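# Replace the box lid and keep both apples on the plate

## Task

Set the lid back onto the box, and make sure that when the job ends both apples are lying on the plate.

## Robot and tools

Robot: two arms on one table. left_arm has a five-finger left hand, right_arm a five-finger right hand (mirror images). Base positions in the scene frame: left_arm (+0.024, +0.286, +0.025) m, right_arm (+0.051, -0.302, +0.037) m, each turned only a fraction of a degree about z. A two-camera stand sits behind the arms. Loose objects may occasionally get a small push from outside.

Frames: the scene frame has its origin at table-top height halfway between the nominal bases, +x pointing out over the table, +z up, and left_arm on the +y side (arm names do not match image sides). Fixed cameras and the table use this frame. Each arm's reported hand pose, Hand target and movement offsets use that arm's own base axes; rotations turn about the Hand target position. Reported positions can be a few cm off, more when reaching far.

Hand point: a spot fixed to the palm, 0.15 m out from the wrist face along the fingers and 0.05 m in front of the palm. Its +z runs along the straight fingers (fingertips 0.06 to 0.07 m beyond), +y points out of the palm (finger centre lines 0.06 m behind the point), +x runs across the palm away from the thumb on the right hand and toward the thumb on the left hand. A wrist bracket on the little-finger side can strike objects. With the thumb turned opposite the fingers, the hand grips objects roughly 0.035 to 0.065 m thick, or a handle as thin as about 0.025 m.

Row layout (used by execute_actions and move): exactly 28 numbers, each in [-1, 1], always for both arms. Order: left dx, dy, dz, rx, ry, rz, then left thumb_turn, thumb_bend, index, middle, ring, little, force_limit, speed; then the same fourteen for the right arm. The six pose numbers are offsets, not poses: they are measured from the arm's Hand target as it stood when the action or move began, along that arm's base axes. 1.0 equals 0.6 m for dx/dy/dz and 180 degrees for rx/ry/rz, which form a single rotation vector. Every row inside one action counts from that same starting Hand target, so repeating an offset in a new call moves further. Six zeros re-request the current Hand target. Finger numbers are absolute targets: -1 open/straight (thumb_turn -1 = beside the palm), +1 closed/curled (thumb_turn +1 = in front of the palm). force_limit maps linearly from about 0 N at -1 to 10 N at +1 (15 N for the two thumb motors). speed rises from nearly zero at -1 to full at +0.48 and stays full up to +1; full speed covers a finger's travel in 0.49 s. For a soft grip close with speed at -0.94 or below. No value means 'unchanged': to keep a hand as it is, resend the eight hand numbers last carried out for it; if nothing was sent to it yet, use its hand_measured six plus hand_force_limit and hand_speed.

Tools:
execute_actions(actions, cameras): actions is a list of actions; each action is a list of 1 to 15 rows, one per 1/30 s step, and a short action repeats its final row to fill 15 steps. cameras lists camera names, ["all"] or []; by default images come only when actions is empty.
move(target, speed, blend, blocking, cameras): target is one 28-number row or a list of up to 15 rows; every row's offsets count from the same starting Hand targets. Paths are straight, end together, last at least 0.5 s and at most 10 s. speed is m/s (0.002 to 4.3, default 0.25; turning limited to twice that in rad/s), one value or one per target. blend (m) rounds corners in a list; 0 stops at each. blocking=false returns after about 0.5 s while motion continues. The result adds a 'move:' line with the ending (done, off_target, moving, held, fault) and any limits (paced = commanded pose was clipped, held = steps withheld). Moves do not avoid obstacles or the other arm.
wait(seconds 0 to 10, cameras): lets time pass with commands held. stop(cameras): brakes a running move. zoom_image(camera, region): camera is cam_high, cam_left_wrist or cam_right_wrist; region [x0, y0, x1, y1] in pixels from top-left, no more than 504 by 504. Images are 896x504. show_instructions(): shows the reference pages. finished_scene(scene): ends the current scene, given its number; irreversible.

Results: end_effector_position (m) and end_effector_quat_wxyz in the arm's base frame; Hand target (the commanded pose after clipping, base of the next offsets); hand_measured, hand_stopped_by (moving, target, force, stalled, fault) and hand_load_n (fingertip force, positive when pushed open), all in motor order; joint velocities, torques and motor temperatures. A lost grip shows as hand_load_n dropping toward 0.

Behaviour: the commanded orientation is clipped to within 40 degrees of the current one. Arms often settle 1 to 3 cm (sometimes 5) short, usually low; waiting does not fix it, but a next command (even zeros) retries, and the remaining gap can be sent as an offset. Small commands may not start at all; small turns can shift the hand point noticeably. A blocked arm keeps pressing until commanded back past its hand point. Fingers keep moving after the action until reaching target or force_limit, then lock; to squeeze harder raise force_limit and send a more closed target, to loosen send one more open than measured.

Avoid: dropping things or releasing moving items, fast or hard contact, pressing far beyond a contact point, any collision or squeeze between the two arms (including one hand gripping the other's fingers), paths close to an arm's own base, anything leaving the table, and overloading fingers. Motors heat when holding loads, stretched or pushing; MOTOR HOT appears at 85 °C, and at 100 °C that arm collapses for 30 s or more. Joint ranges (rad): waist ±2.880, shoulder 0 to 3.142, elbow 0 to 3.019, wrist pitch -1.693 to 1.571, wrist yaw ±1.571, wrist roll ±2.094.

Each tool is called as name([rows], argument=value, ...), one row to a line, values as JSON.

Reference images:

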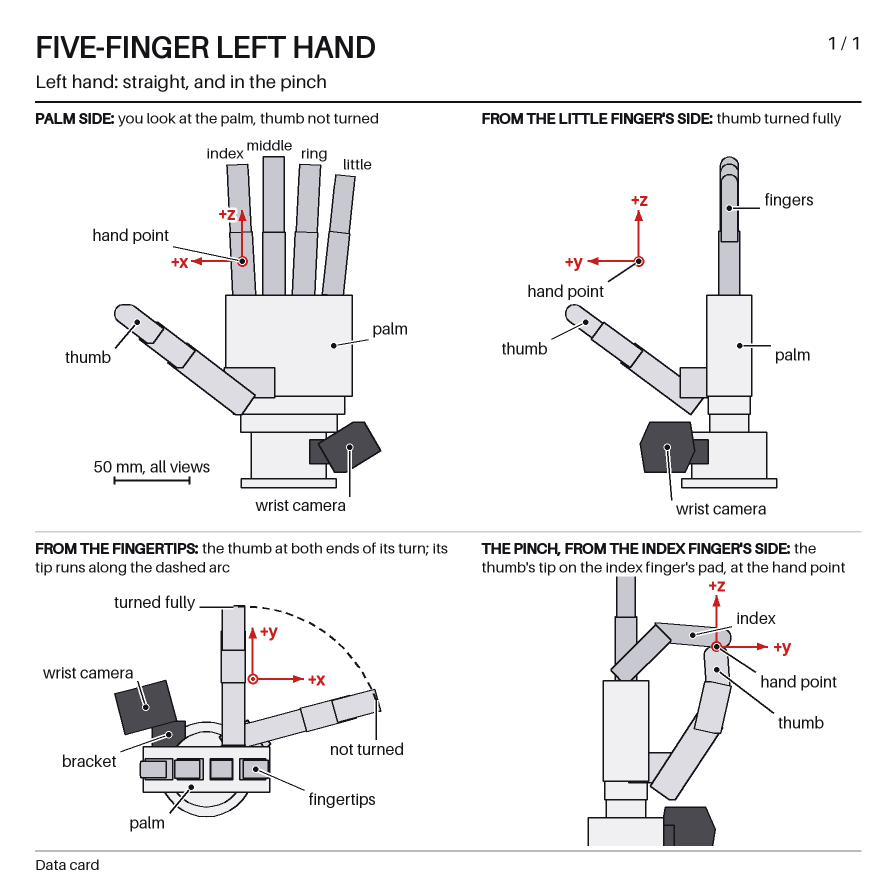

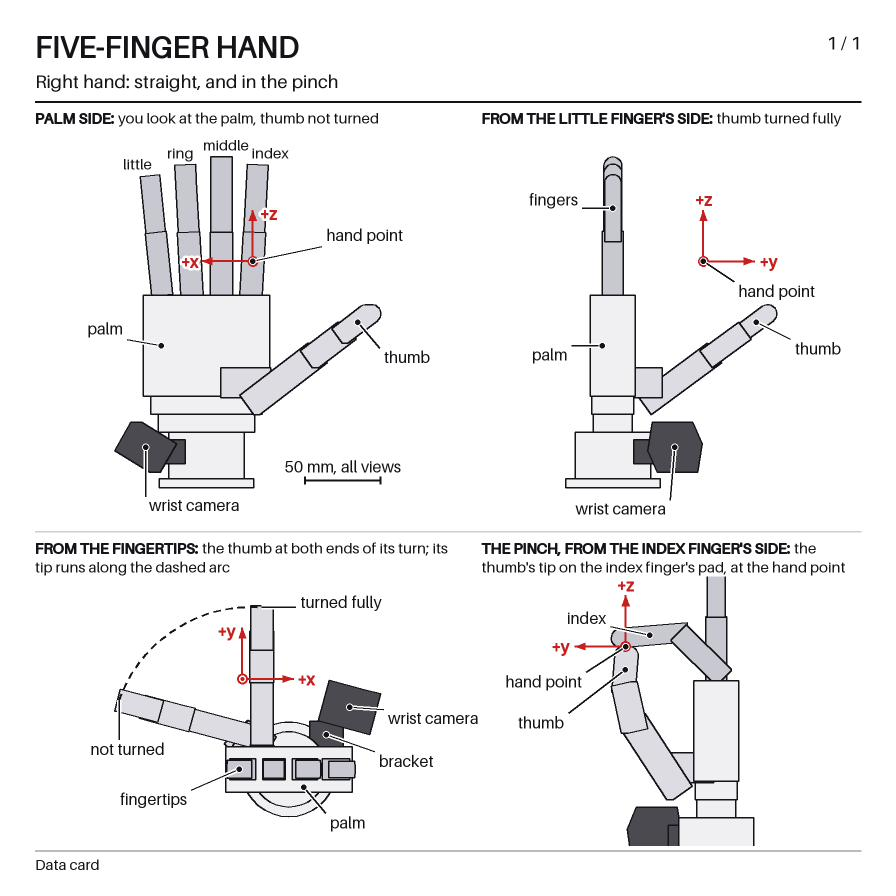

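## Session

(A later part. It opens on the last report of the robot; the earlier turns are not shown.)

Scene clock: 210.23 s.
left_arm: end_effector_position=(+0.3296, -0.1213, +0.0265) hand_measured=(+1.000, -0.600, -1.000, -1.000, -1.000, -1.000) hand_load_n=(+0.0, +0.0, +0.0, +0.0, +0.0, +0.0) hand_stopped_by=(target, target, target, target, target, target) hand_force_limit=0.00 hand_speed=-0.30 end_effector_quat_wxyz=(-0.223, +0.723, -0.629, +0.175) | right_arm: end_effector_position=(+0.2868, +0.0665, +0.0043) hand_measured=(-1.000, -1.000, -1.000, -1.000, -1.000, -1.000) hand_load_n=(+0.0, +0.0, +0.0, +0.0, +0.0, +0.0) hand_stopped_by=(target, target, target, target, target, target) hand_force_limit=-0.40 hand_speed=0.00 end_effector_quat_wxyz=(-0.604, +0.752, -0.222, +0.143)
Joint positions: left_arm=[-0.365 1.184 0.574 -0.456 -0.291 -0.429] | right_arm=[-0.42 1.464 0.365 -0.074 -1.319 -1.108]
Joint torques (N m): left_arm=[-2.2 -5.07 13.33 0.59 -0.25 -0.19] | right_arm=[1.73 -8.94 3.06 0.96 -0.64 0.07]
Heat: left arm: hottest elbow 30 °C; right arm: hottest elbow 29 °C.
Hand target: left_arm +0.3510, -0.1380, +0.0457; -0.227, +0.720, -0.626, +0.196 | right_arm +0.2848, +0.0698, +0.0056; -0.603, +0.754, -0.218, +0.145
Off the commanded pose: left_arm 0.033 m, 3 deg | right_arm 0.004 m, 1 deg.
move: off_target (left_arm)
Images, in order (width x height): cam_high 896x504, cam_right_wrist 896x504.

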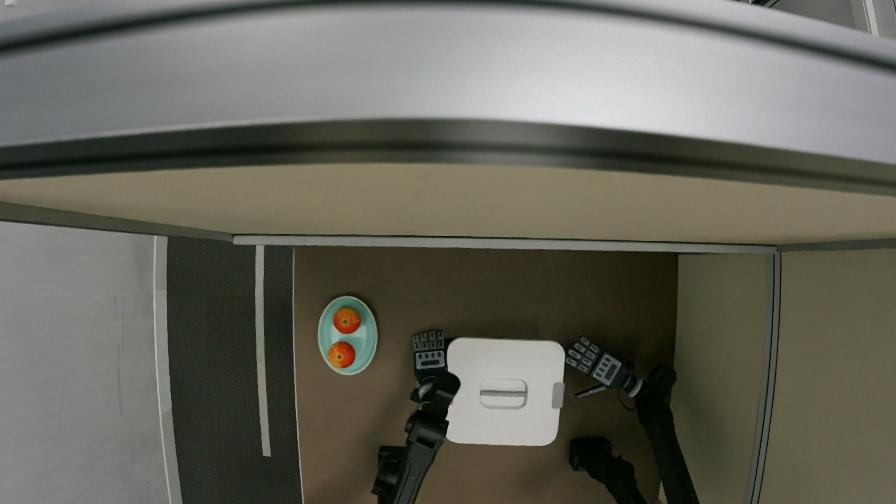

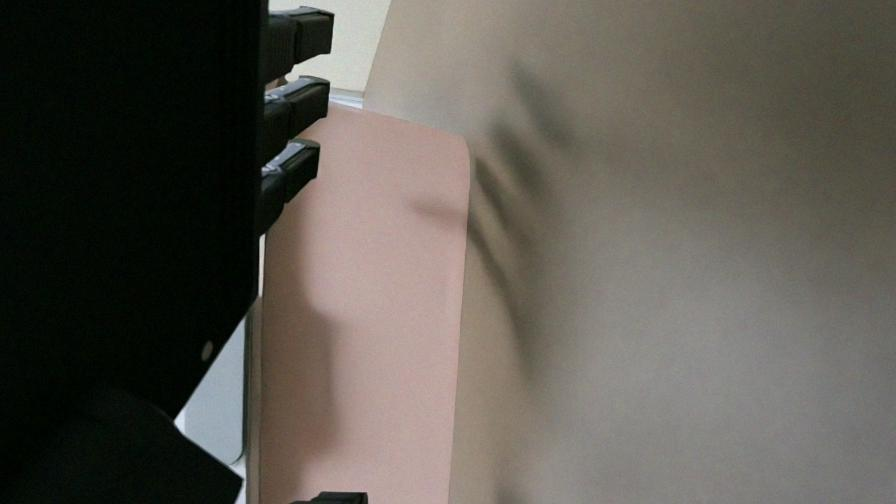

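move(target=[0,0,0,0,0,0,1,-0.6,-1,-1,-1,-1,0,-0.3,0.0,0.04,-0.0133,0,0,0,-1,-1,-1,-1,-1,-1,-0.4,0], speed=0.08, cameras=["cam_high","cam_right_wrist"])

zoom_image(camera="cam_high", region=[420, 300, 660, 470])

Scene clock: 212.50 s.
left_arm: end_effector_position=(+0.3296, -0.1210, +0.0265) hand_measured=(+1.000, -0.600, -1.000, -1.000, -1.000, -1.000) hand_load_n=(+0.0, +0.0, +0.0, +0.0, +0.0, +0.0) hand_stopped_by=(target, target, target, target, target, target) hand_force_limit=0.00 hand_speed=-0.30 end_effector_quat_wxyz=(-0.224, +0.723, -0.629, +0.175) | right_arm: end_effector_position=(+0.2902, +0.0872, +0.0003) hand_measured=(-1.000, -1.000, -1.000, -1.000, -1.000, -1.000) hand_load_n=(+0.0, +0.0, -1.5, -0.5, +0.0, +0.0) hand_stopped_by=(target, target, target, target, target, target) hand_force_limit=-0.40 hand_speed=0.00 end_effector_quat_wxyz=(-0.598, +0.756, -0.216, +0.156)
Joint positions: left_arm=[-0.366 1.184 0.574 -0.456 -0.294 -0.429] | right_arm=[-0.333 1.467 0.286 0.299 -1.261 -0.834]
Joint torques (N m): left_arm=[-2.14 -5.13 13.34 0.61 -0.14 -0.18] | right_arm=[1.9 -5.83 3.11 1.35 -0.83 0.14]
Heat: left arm: hottest elbow 31 °C; right arm: hottest elbow 29 °C.
Hand target: left_arm +0.3510, -0.1379, +0.0457; -0.227, +0.720, -0.626, +0.196 | right_arm +0.2847, +0.0938, -0.0024; -0.603, +0.754, -0.218, +0.144
Off the commanded pose: left_arm 0.033 m, 3 deg | right_arm 0.009 m, 1 deg.
move: off_target (left_arm)
Images, in order (width x height): cam_high 896x504, cam_right_wrist 896x504.

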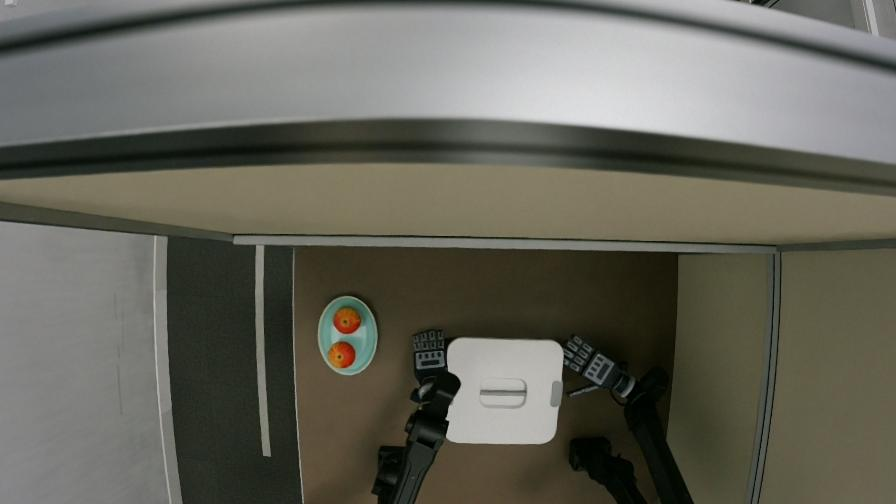

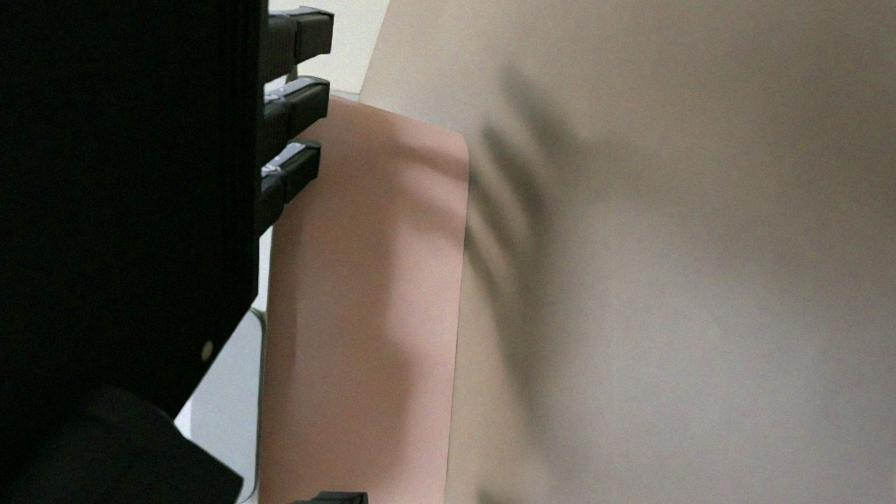

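Scaled by 2.100.

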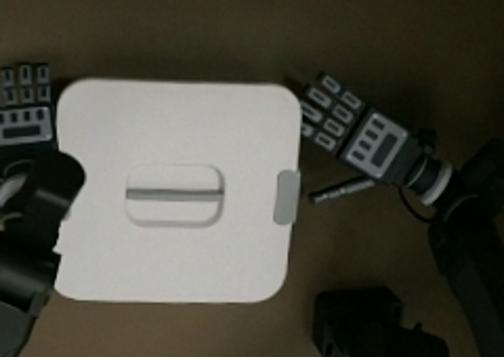

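move(target=[0,0,0,0,0,0,1,-0.6,-1,-1,-1,-1,0,-0.3,0.0,0.0167,-0.005,0,0,0,-1,-1,-1,-1,-1,-1,-0.4,0], speed=0.04, cameras=["cam_high","cam_right_wrist"])

zoom_image(camera="cam_high", region=[420, 300, 660, 470])

zoom_image(camera="cam_right_wrist", region=[200, 0, 500, 300])

Scene clock: 214.37 s.
left_arm: end_effector_position=(+0.3298, -0.1187, +0.0263) hand_measured=(+1.000, -0.600, -1.000, -1.000, -1.000, -1.000) hand_load_n=(+0.0, +0.0, +0.0, +0.0, +0.0, +0.0) hand_stopped_by=(target, target, target, target, target, target) hand_force_limit=0.00 hand_speed=-0.30 end_effector_quat_wxyz=(-0.229, +0.724, -0.628, +0.171) | right_arm: end_effector_position=(+0.2948, +0.0918, -0.0005) hand_measured=(-1.000, -1.000, -1.000, -1.000, -1.000, -1.000) hand_load_n=(+0.0, +0.0, -1.0, +0.0, +0.0, +0.0) hand_stopped_by=(target, target, target, target, target, target) hand_force_limit=-0.40 hand_speed=0.00 end_effector_quat_wxyz=(-0.597, +0.754, -0.219, +0.164)
Joint positions: left_arm=[-0.366 1.184 0.574 -0.458 -0.305 -0.429] | right_arm=[-0.308 1.485 0.268 0.433 -1.234 -0.742]
Joint torques (N m): left_arm=[-2.02 -5.07 13.31 0.69 0.33 -0.18] | right_arm=[2.61 -5.48 2.52 1.37 -0.8 0.11]
Heat: left arm: hottest elbow 31 °C; right arm: hottest elbow 28 °C.
Hand target: left_arm +0.3510, -0.1379, +0.0457; -0.227, +0.720, -0.626, +0.196 | right_arm +0.2848, +0.1038, -0.0054; -0.603, +0.754, -0.218, +0.145
Off the commanded pose: left_arm 0.035 m, 3 deg | right_arm 0.016 m, 2 deg.
move: off_target (left_arm, right_arm)
Images, in order (width x height): cam_high 896x504, cam_right_wrist 896x504.

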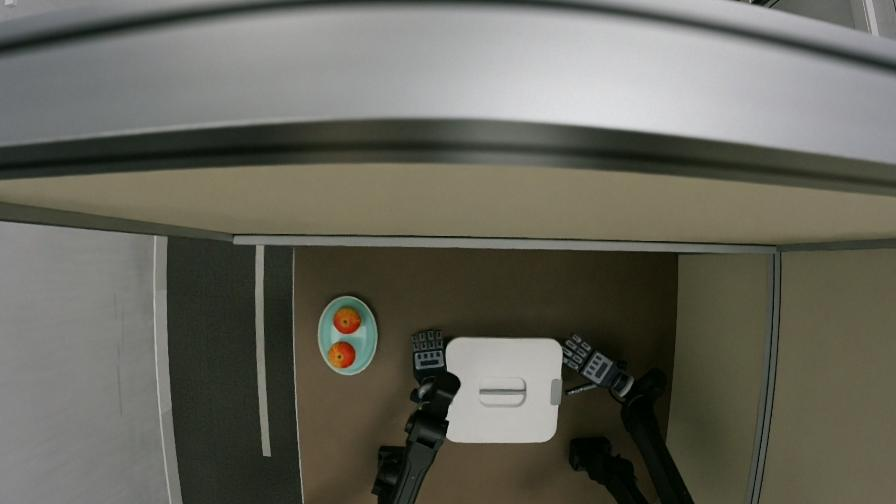

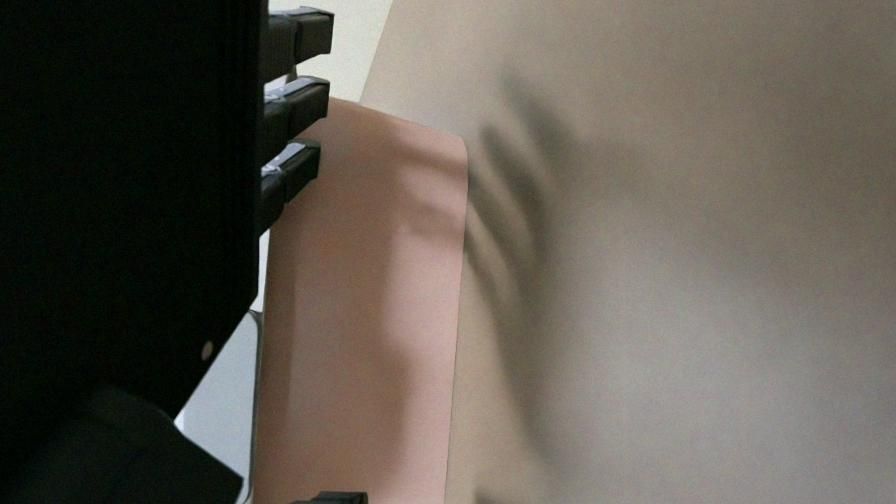

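Scaled by 2.100.

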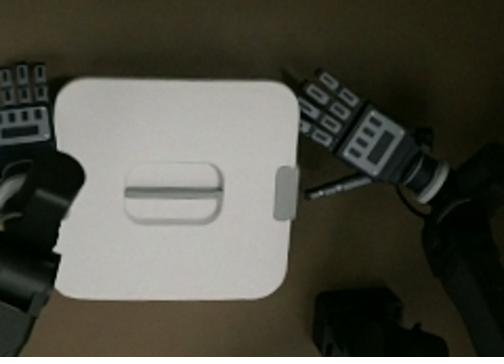

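Scaled by 1.680.

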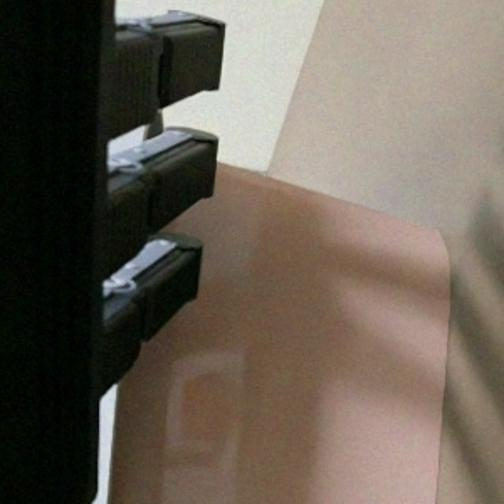

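zoom_image(camera="cam_right_wrist", region=[180, 220, 380, 500])

Scaled by 1.800.

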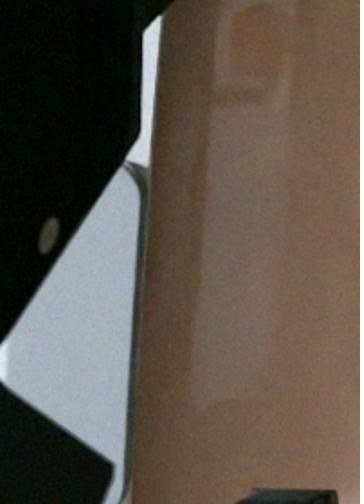

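move([
  [0,0.02,0,0,0,0,1,-0.6,-1,-1,-1,-1,0,-0.3,0,-0.06,0.03,0,0,0,-1,-1,-1,-1,-1,-1,-0.4,0],
  [0,0.03,0,0,0,0,1,-0.6,-1,-1,-1,-1,0,-0.3,-0.0767,-0.1967,0.2767,0,0,0,-1,-1,-1,-1,-1,-1,-0.4,0],
], speed=[0.15,0.25], blend=[0.02,0], cameras=["cam_high","cam_right_wrist"])

zoom_image(camera="cam_right_wrist", region=[380, 60, 580, 250])

zoom_image(camera="cam_right_wrist", region=[380, 250, 580, 440])

Scene clock: 217.93 s.
left_arm: end_effector_position=(+0.3287, -0.1188, +0.0260) hand_measured=(+1.000, -0.600, -1.000, -1.000, -1.000, -1.000) hand_load_n=(+0.0, +0.0, +0.0, +0.0, +0.0, +0.0) hand_stopped_by=(target, target, target, target, target, target) hand_force_limit=0.00 hand_speed=-0.30 end_effector_quat_wxyz=(-0.216, +0.722, -0.634, +0.175) | right_arm: end_effector_position=(+0.2295, -0.0056, +0.1524) hand_measured=(-1.000, -1.000, -1.000, -1.000, -1.000, -1.000) hand_load_n=(-0.5, +0.0, +0.0, +0.0, +0.0, +0.0) hand_stopped_by=(target, target, target, target, target, target) hand_force_limit=-0.40 hand_speed=0.00 end_effector_quat_wxyz=(-0.574, +0.763, -0.263, +0.141)
Joint positions: left_arm=[-0.348 1.184 0.574 -0.458 -0.267 -0.408] | right_arm=[-0.776 1.176 0.69 -1.65 -1.205 -2.078]
Joint torques (N m): left_arm=[1.2 -6.65 11.97 1.1 -0.12 0.06] | right_arm=[1.32 -3.84 8.76 -1.17 -0.53 -0.09]
Heat: left arm: hottest elbow 32 °C; right arm: hottest elbow 29 °C.
Hand target: left_arm +0.3510, -0.1199, +0.0457; -0.227, +0.720, -0.626, +0.196 | right_arm +0.2388, -0.0143, +0.1606; -0.603, +0.753, -0.218, +0.145
Off the commanded pose: left_arm 0.030 m, 3 deg | right_arm 0.015 m, 6 deg.
joint sent to its limit (right arm) — joint 6 (wrist roll), lower limit. The joint targets are off in orientation, not in position.
move: off_target (left_arm, right_arm); blend cut to 0.0196 m at target 1
Images, in order (width x height): cam_high 896x504, cam_right_wrist 896x504.

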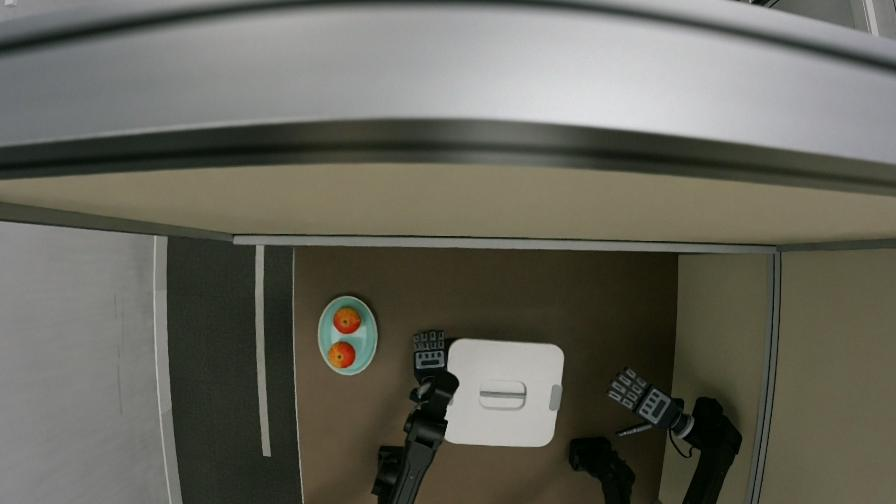

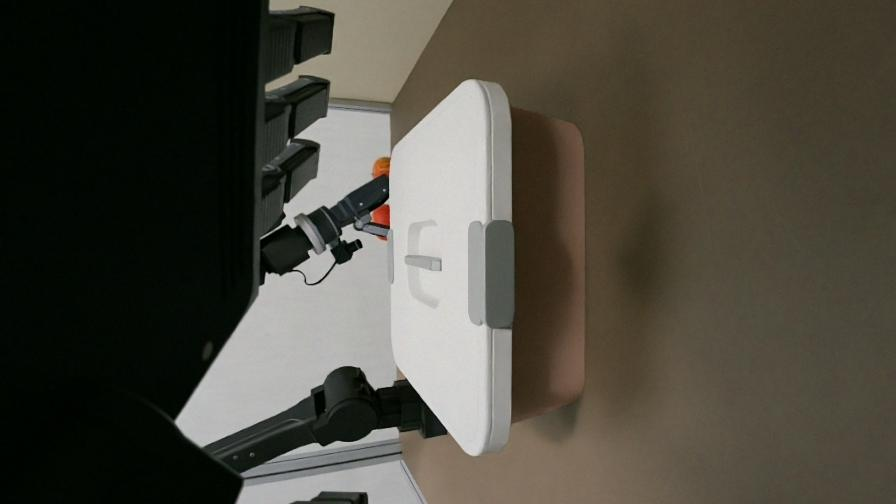

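Scaled by 2.520.

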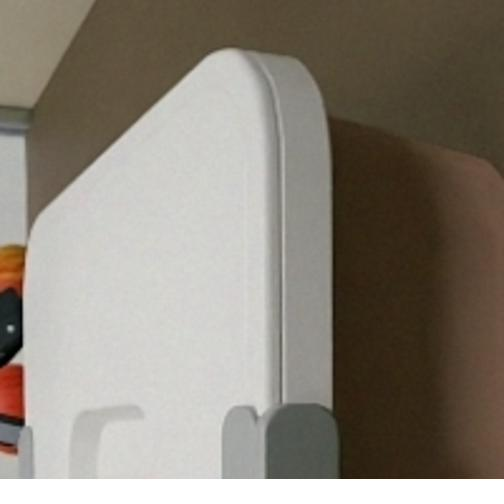

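Scaled by 2.520.

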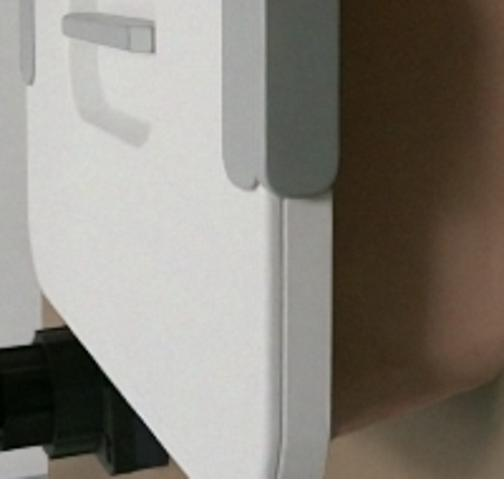

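move([
  [0,0.0833,0.02,0,0,0,1,-0.6,-1,-1,-1,-1,0,-0.3,0,0,0,0,0,0,-1,-1,-1,-1,-1,-1,-0.4,0],
  [-0.185,0.2833,0.29,-0.1194,-0.2144,-0.3533,1,-0.6,-1,-1,-1,-1,0,-0.3,0,0,0,0,0,0,-1,-1,-1,-1,-1,-1,-0.4,0],
  [-0.1933,0.2333,0.1983,-0.1194,-0.2144,-0.3533,-1,-1,-1,-1,-1,-1,0,-0.3,0,0,0,0,0,0,-1,-1,-1,-1,-1,-1,-0.4,0],
], speed=[0.25,0.4,0.25], blend=[0.03,0.03,0], cameras=["cam_high","cam_left_wrist","cam_right_wrist"])

zoom_image(camera="cam_left_wrist", region=[310, 30, 530, 250])

zoom_image(camera="cam_left_wrist", region=[310, 250, 530, 470])

Scene clock: 223.60 s.
left_arm: end_effector_position=(+0.2243, +0.0114, +0.1540) hand_measured=(-1.000, -1.000, -1.000, -1.000, -1.000, -1.000) hand_load_n=(+0.0, +0.0, +0.0, +0.0, +0.0, +0.0) hand_stopped_by=(target, target, target, target, target, target) hand_force_limit=0.00 hand_speed=-0.30 end_effector_quat_wxyz=(+0.138, -0.279, +0.762, -0.568) | right_arm: end_effector_position=(+0.2295, -0.0056, +0.1523) hand_measured=(-1.000, -1.000, -1.000, -1.000, -1.000, -1.000) hand_load_n=(-0.5, +0.0, +0.0, +0.0, +0.0, +0.0) hand_stopped_by=(target, target, target, target, target, target) hand_force_limit=-0.40 hand_speed=0.00 end_effector_quat_wxyz=(-0.573, +0.763, -0.262, +0.141)
Joint positions: left_arm=[0.81 1.169 0.694 -1.674 1.182 2.074] | right_arm=[-0.776 1.176 0.69 -1.65 -1.205 -2.078]
Joint torques (N m): left_arm=[-1.96 -3.66 11.7 -1.29 0.6 0.03] | right_arm=[1.61 -4.07 8.81 -1.14 -0.54 -0.1]
Heat: left arm: hottest elbow 32 °C; right arm: hottest elbow 29 °C.
Hand target: left_arm +0.2350, +0.0201, +0.1647; +0.146, -0.218, +0.753, -0.603 | right_arm +0.2388, -0.0142, +0.1606; -0.603, +0.754, -0.218, +0.144
Off the commanded pose: left_arm 0.017 m, 8 deg | right_arm 0.015 m, 6 deg.
joint sent to its limit (left arm) — joint 6 (wrist roll), upper limit. The joint targets are off in orientation, not in position.
joint sent to its limit (right arm) — joint 6 (wrist roll), lower limit. The joint targets are off in orientation, not in position.
move: off_target (left_arm, right_arm); blend cut to 0.0255 m at target 1; target 3's new numbers were sent with left_arm's hand 0.018 m and 8 deg from that target

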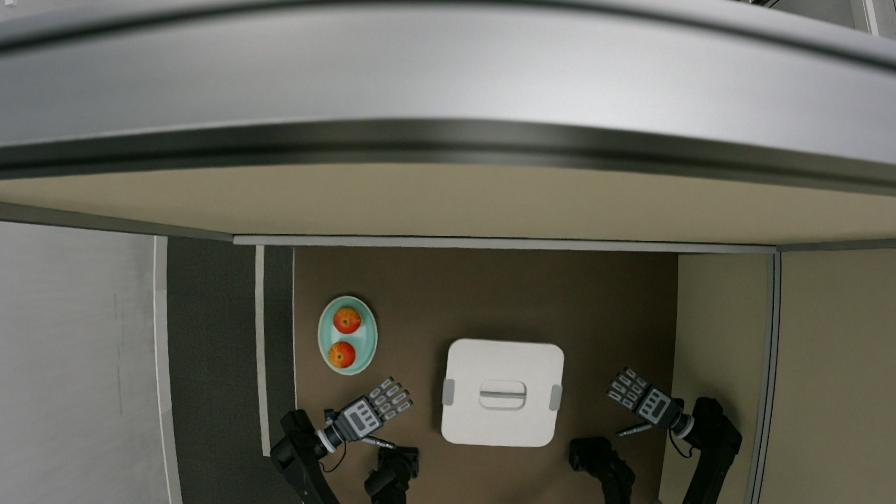

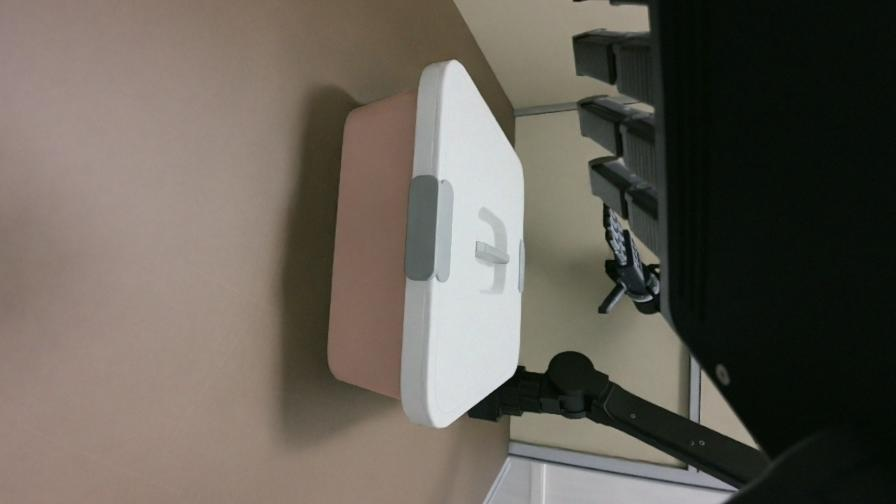

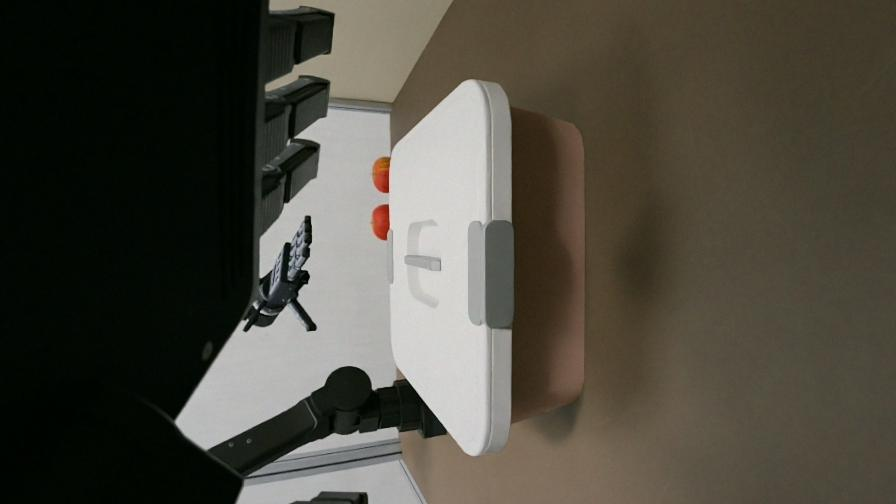

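Scaled by 2.291.

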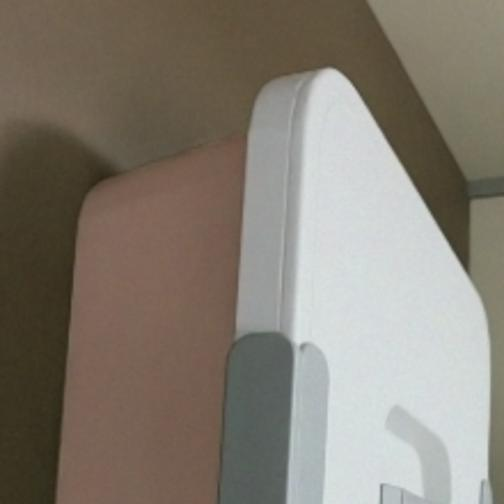

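Scaled by 2.291.

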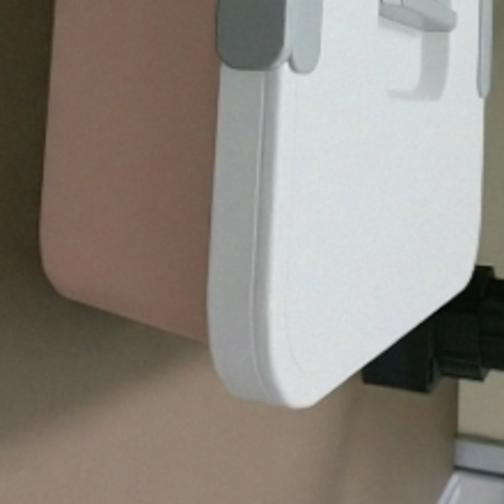

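move([
  [0.008,0.0833,0.15,0,0,0,-1,-1,-1,-1,-1,-1,0,-0.3,0,0,0,0,0,0,-1,-1,-1,-1,-1,-1,-0.4,0],
  [0,0,0,0,0,0,-1,-1,-1,-1,-1,-1,0,-0.3,0,0,0,0,0,0,-1,-1,-1,-1,-1,-1,-0.4,0],
], speed=[0.3,0.25], cameras=["cam_high","cam_left_wrist"])

zoom_image(camera="cam_left_wrist", region=[310, 30, 530, 250])

zoom_image(camera="cam_left_wrist", region=[310, 250, 530, 470])

Scene clock: 227.60 s.
left_arm: end_effector_position=(+0.2351, +0.0239, +0.1683) hand_measured=(-1.000, -1.000, -1.000, -1.000, -1.000, -1.000) hand_load_n=(+0.0, +0.0, +0.0, +0.0, +0.0, +0.0) hand_stopped_by=(target, target, target, target, target, target) hand_force_limit=0.00 hand_speed=-0.30 end_effector_quat_wxyz=(+0.151, -0.271, +0.769, -0.560) | right_arm: end_effector_position=(+0.2295, -0.0056, +0.1523) hand_measured=(-1.000, -1.000, -1.000, -1.000, -1.000, -1.000) hand_load_n=(+0.0, +0.0, +0.0, +0.0, +0.0, +0.0) hand_stopped_by=(target, target, target, target, target, target) hand_force_limit=-0.40 hand_speed=0.00 end_effector_quat_wxyz=(-0.573, +0.763, -0.262, +0.141)
Joint positions: left_arm=[0.812 1.172 0.751 -1.69 1.178 2.072] | right_arm=[-0.776 1.176 0.69 -1.65 -1.205 -2.078]
Joint torques (N m): left_arm=[-1.9 -4.13 7.36 -0.64 0.78 0.08] | right_arm=[1.08 -3.84 8.77 -1.16 -0.54 -0.09]
Heat: left arm: hottest elbow 32 °C; right arm: hottest elbow 29 °C.
Hand target: left_arm +0.2350, +0.0201, +0.1647; +0.146, -0.218, +0.753, -0.603 | right_arm +0.2388, -0.0142, +0.1606; -0.603, +0.754, -0.218, +0.144
Off the commanded pose: left_arm 0.005 m, 8 deg | right_arm 0.015 m, 6 deg.
joint sent to its limit (left arm) — joint 6 (wrist roll), upper limit. The joint targets are off in orientation, not in position.
joint sent to its limit (right arm) — joint 6 (wrist roll), lower limit. The joint targets are off in orientation, not in position.
move: off_target (left_arm, right_arm)
Images, in order (width x height): cam_high 896x504, cam_left_wrist 896x504.

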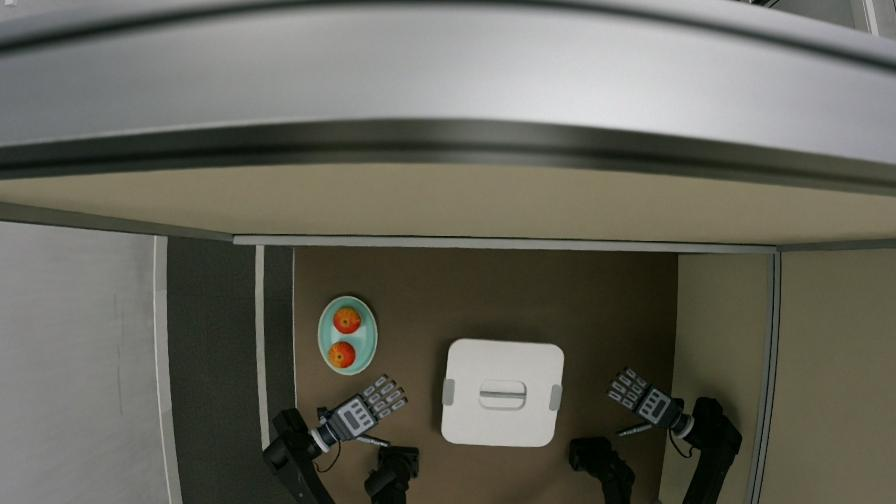

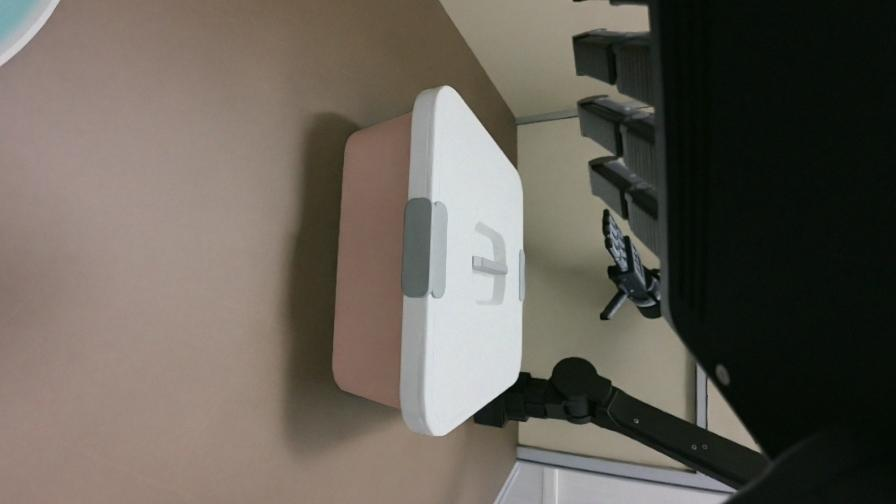

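Scaled by 2.291.

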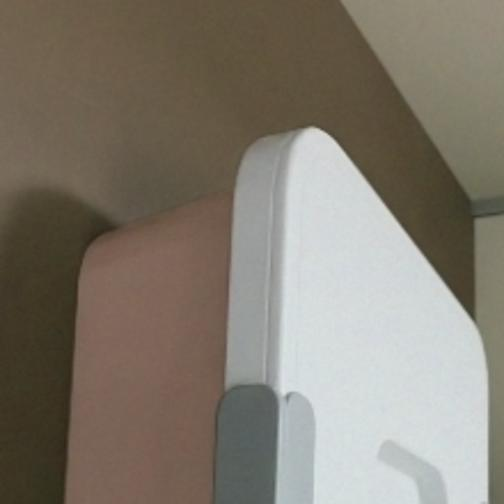

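Scaled by 2.291.

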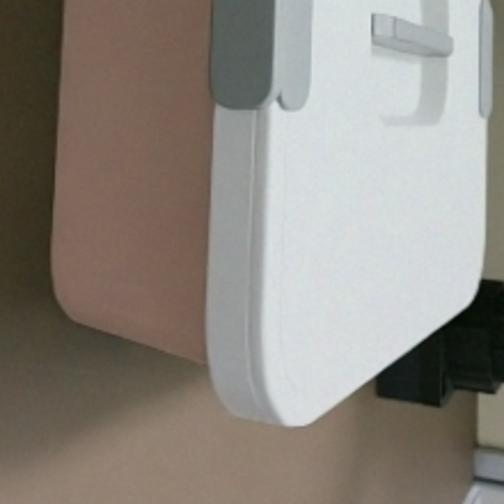

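finished_scene(scene=2)

The scene is finished: the task was done.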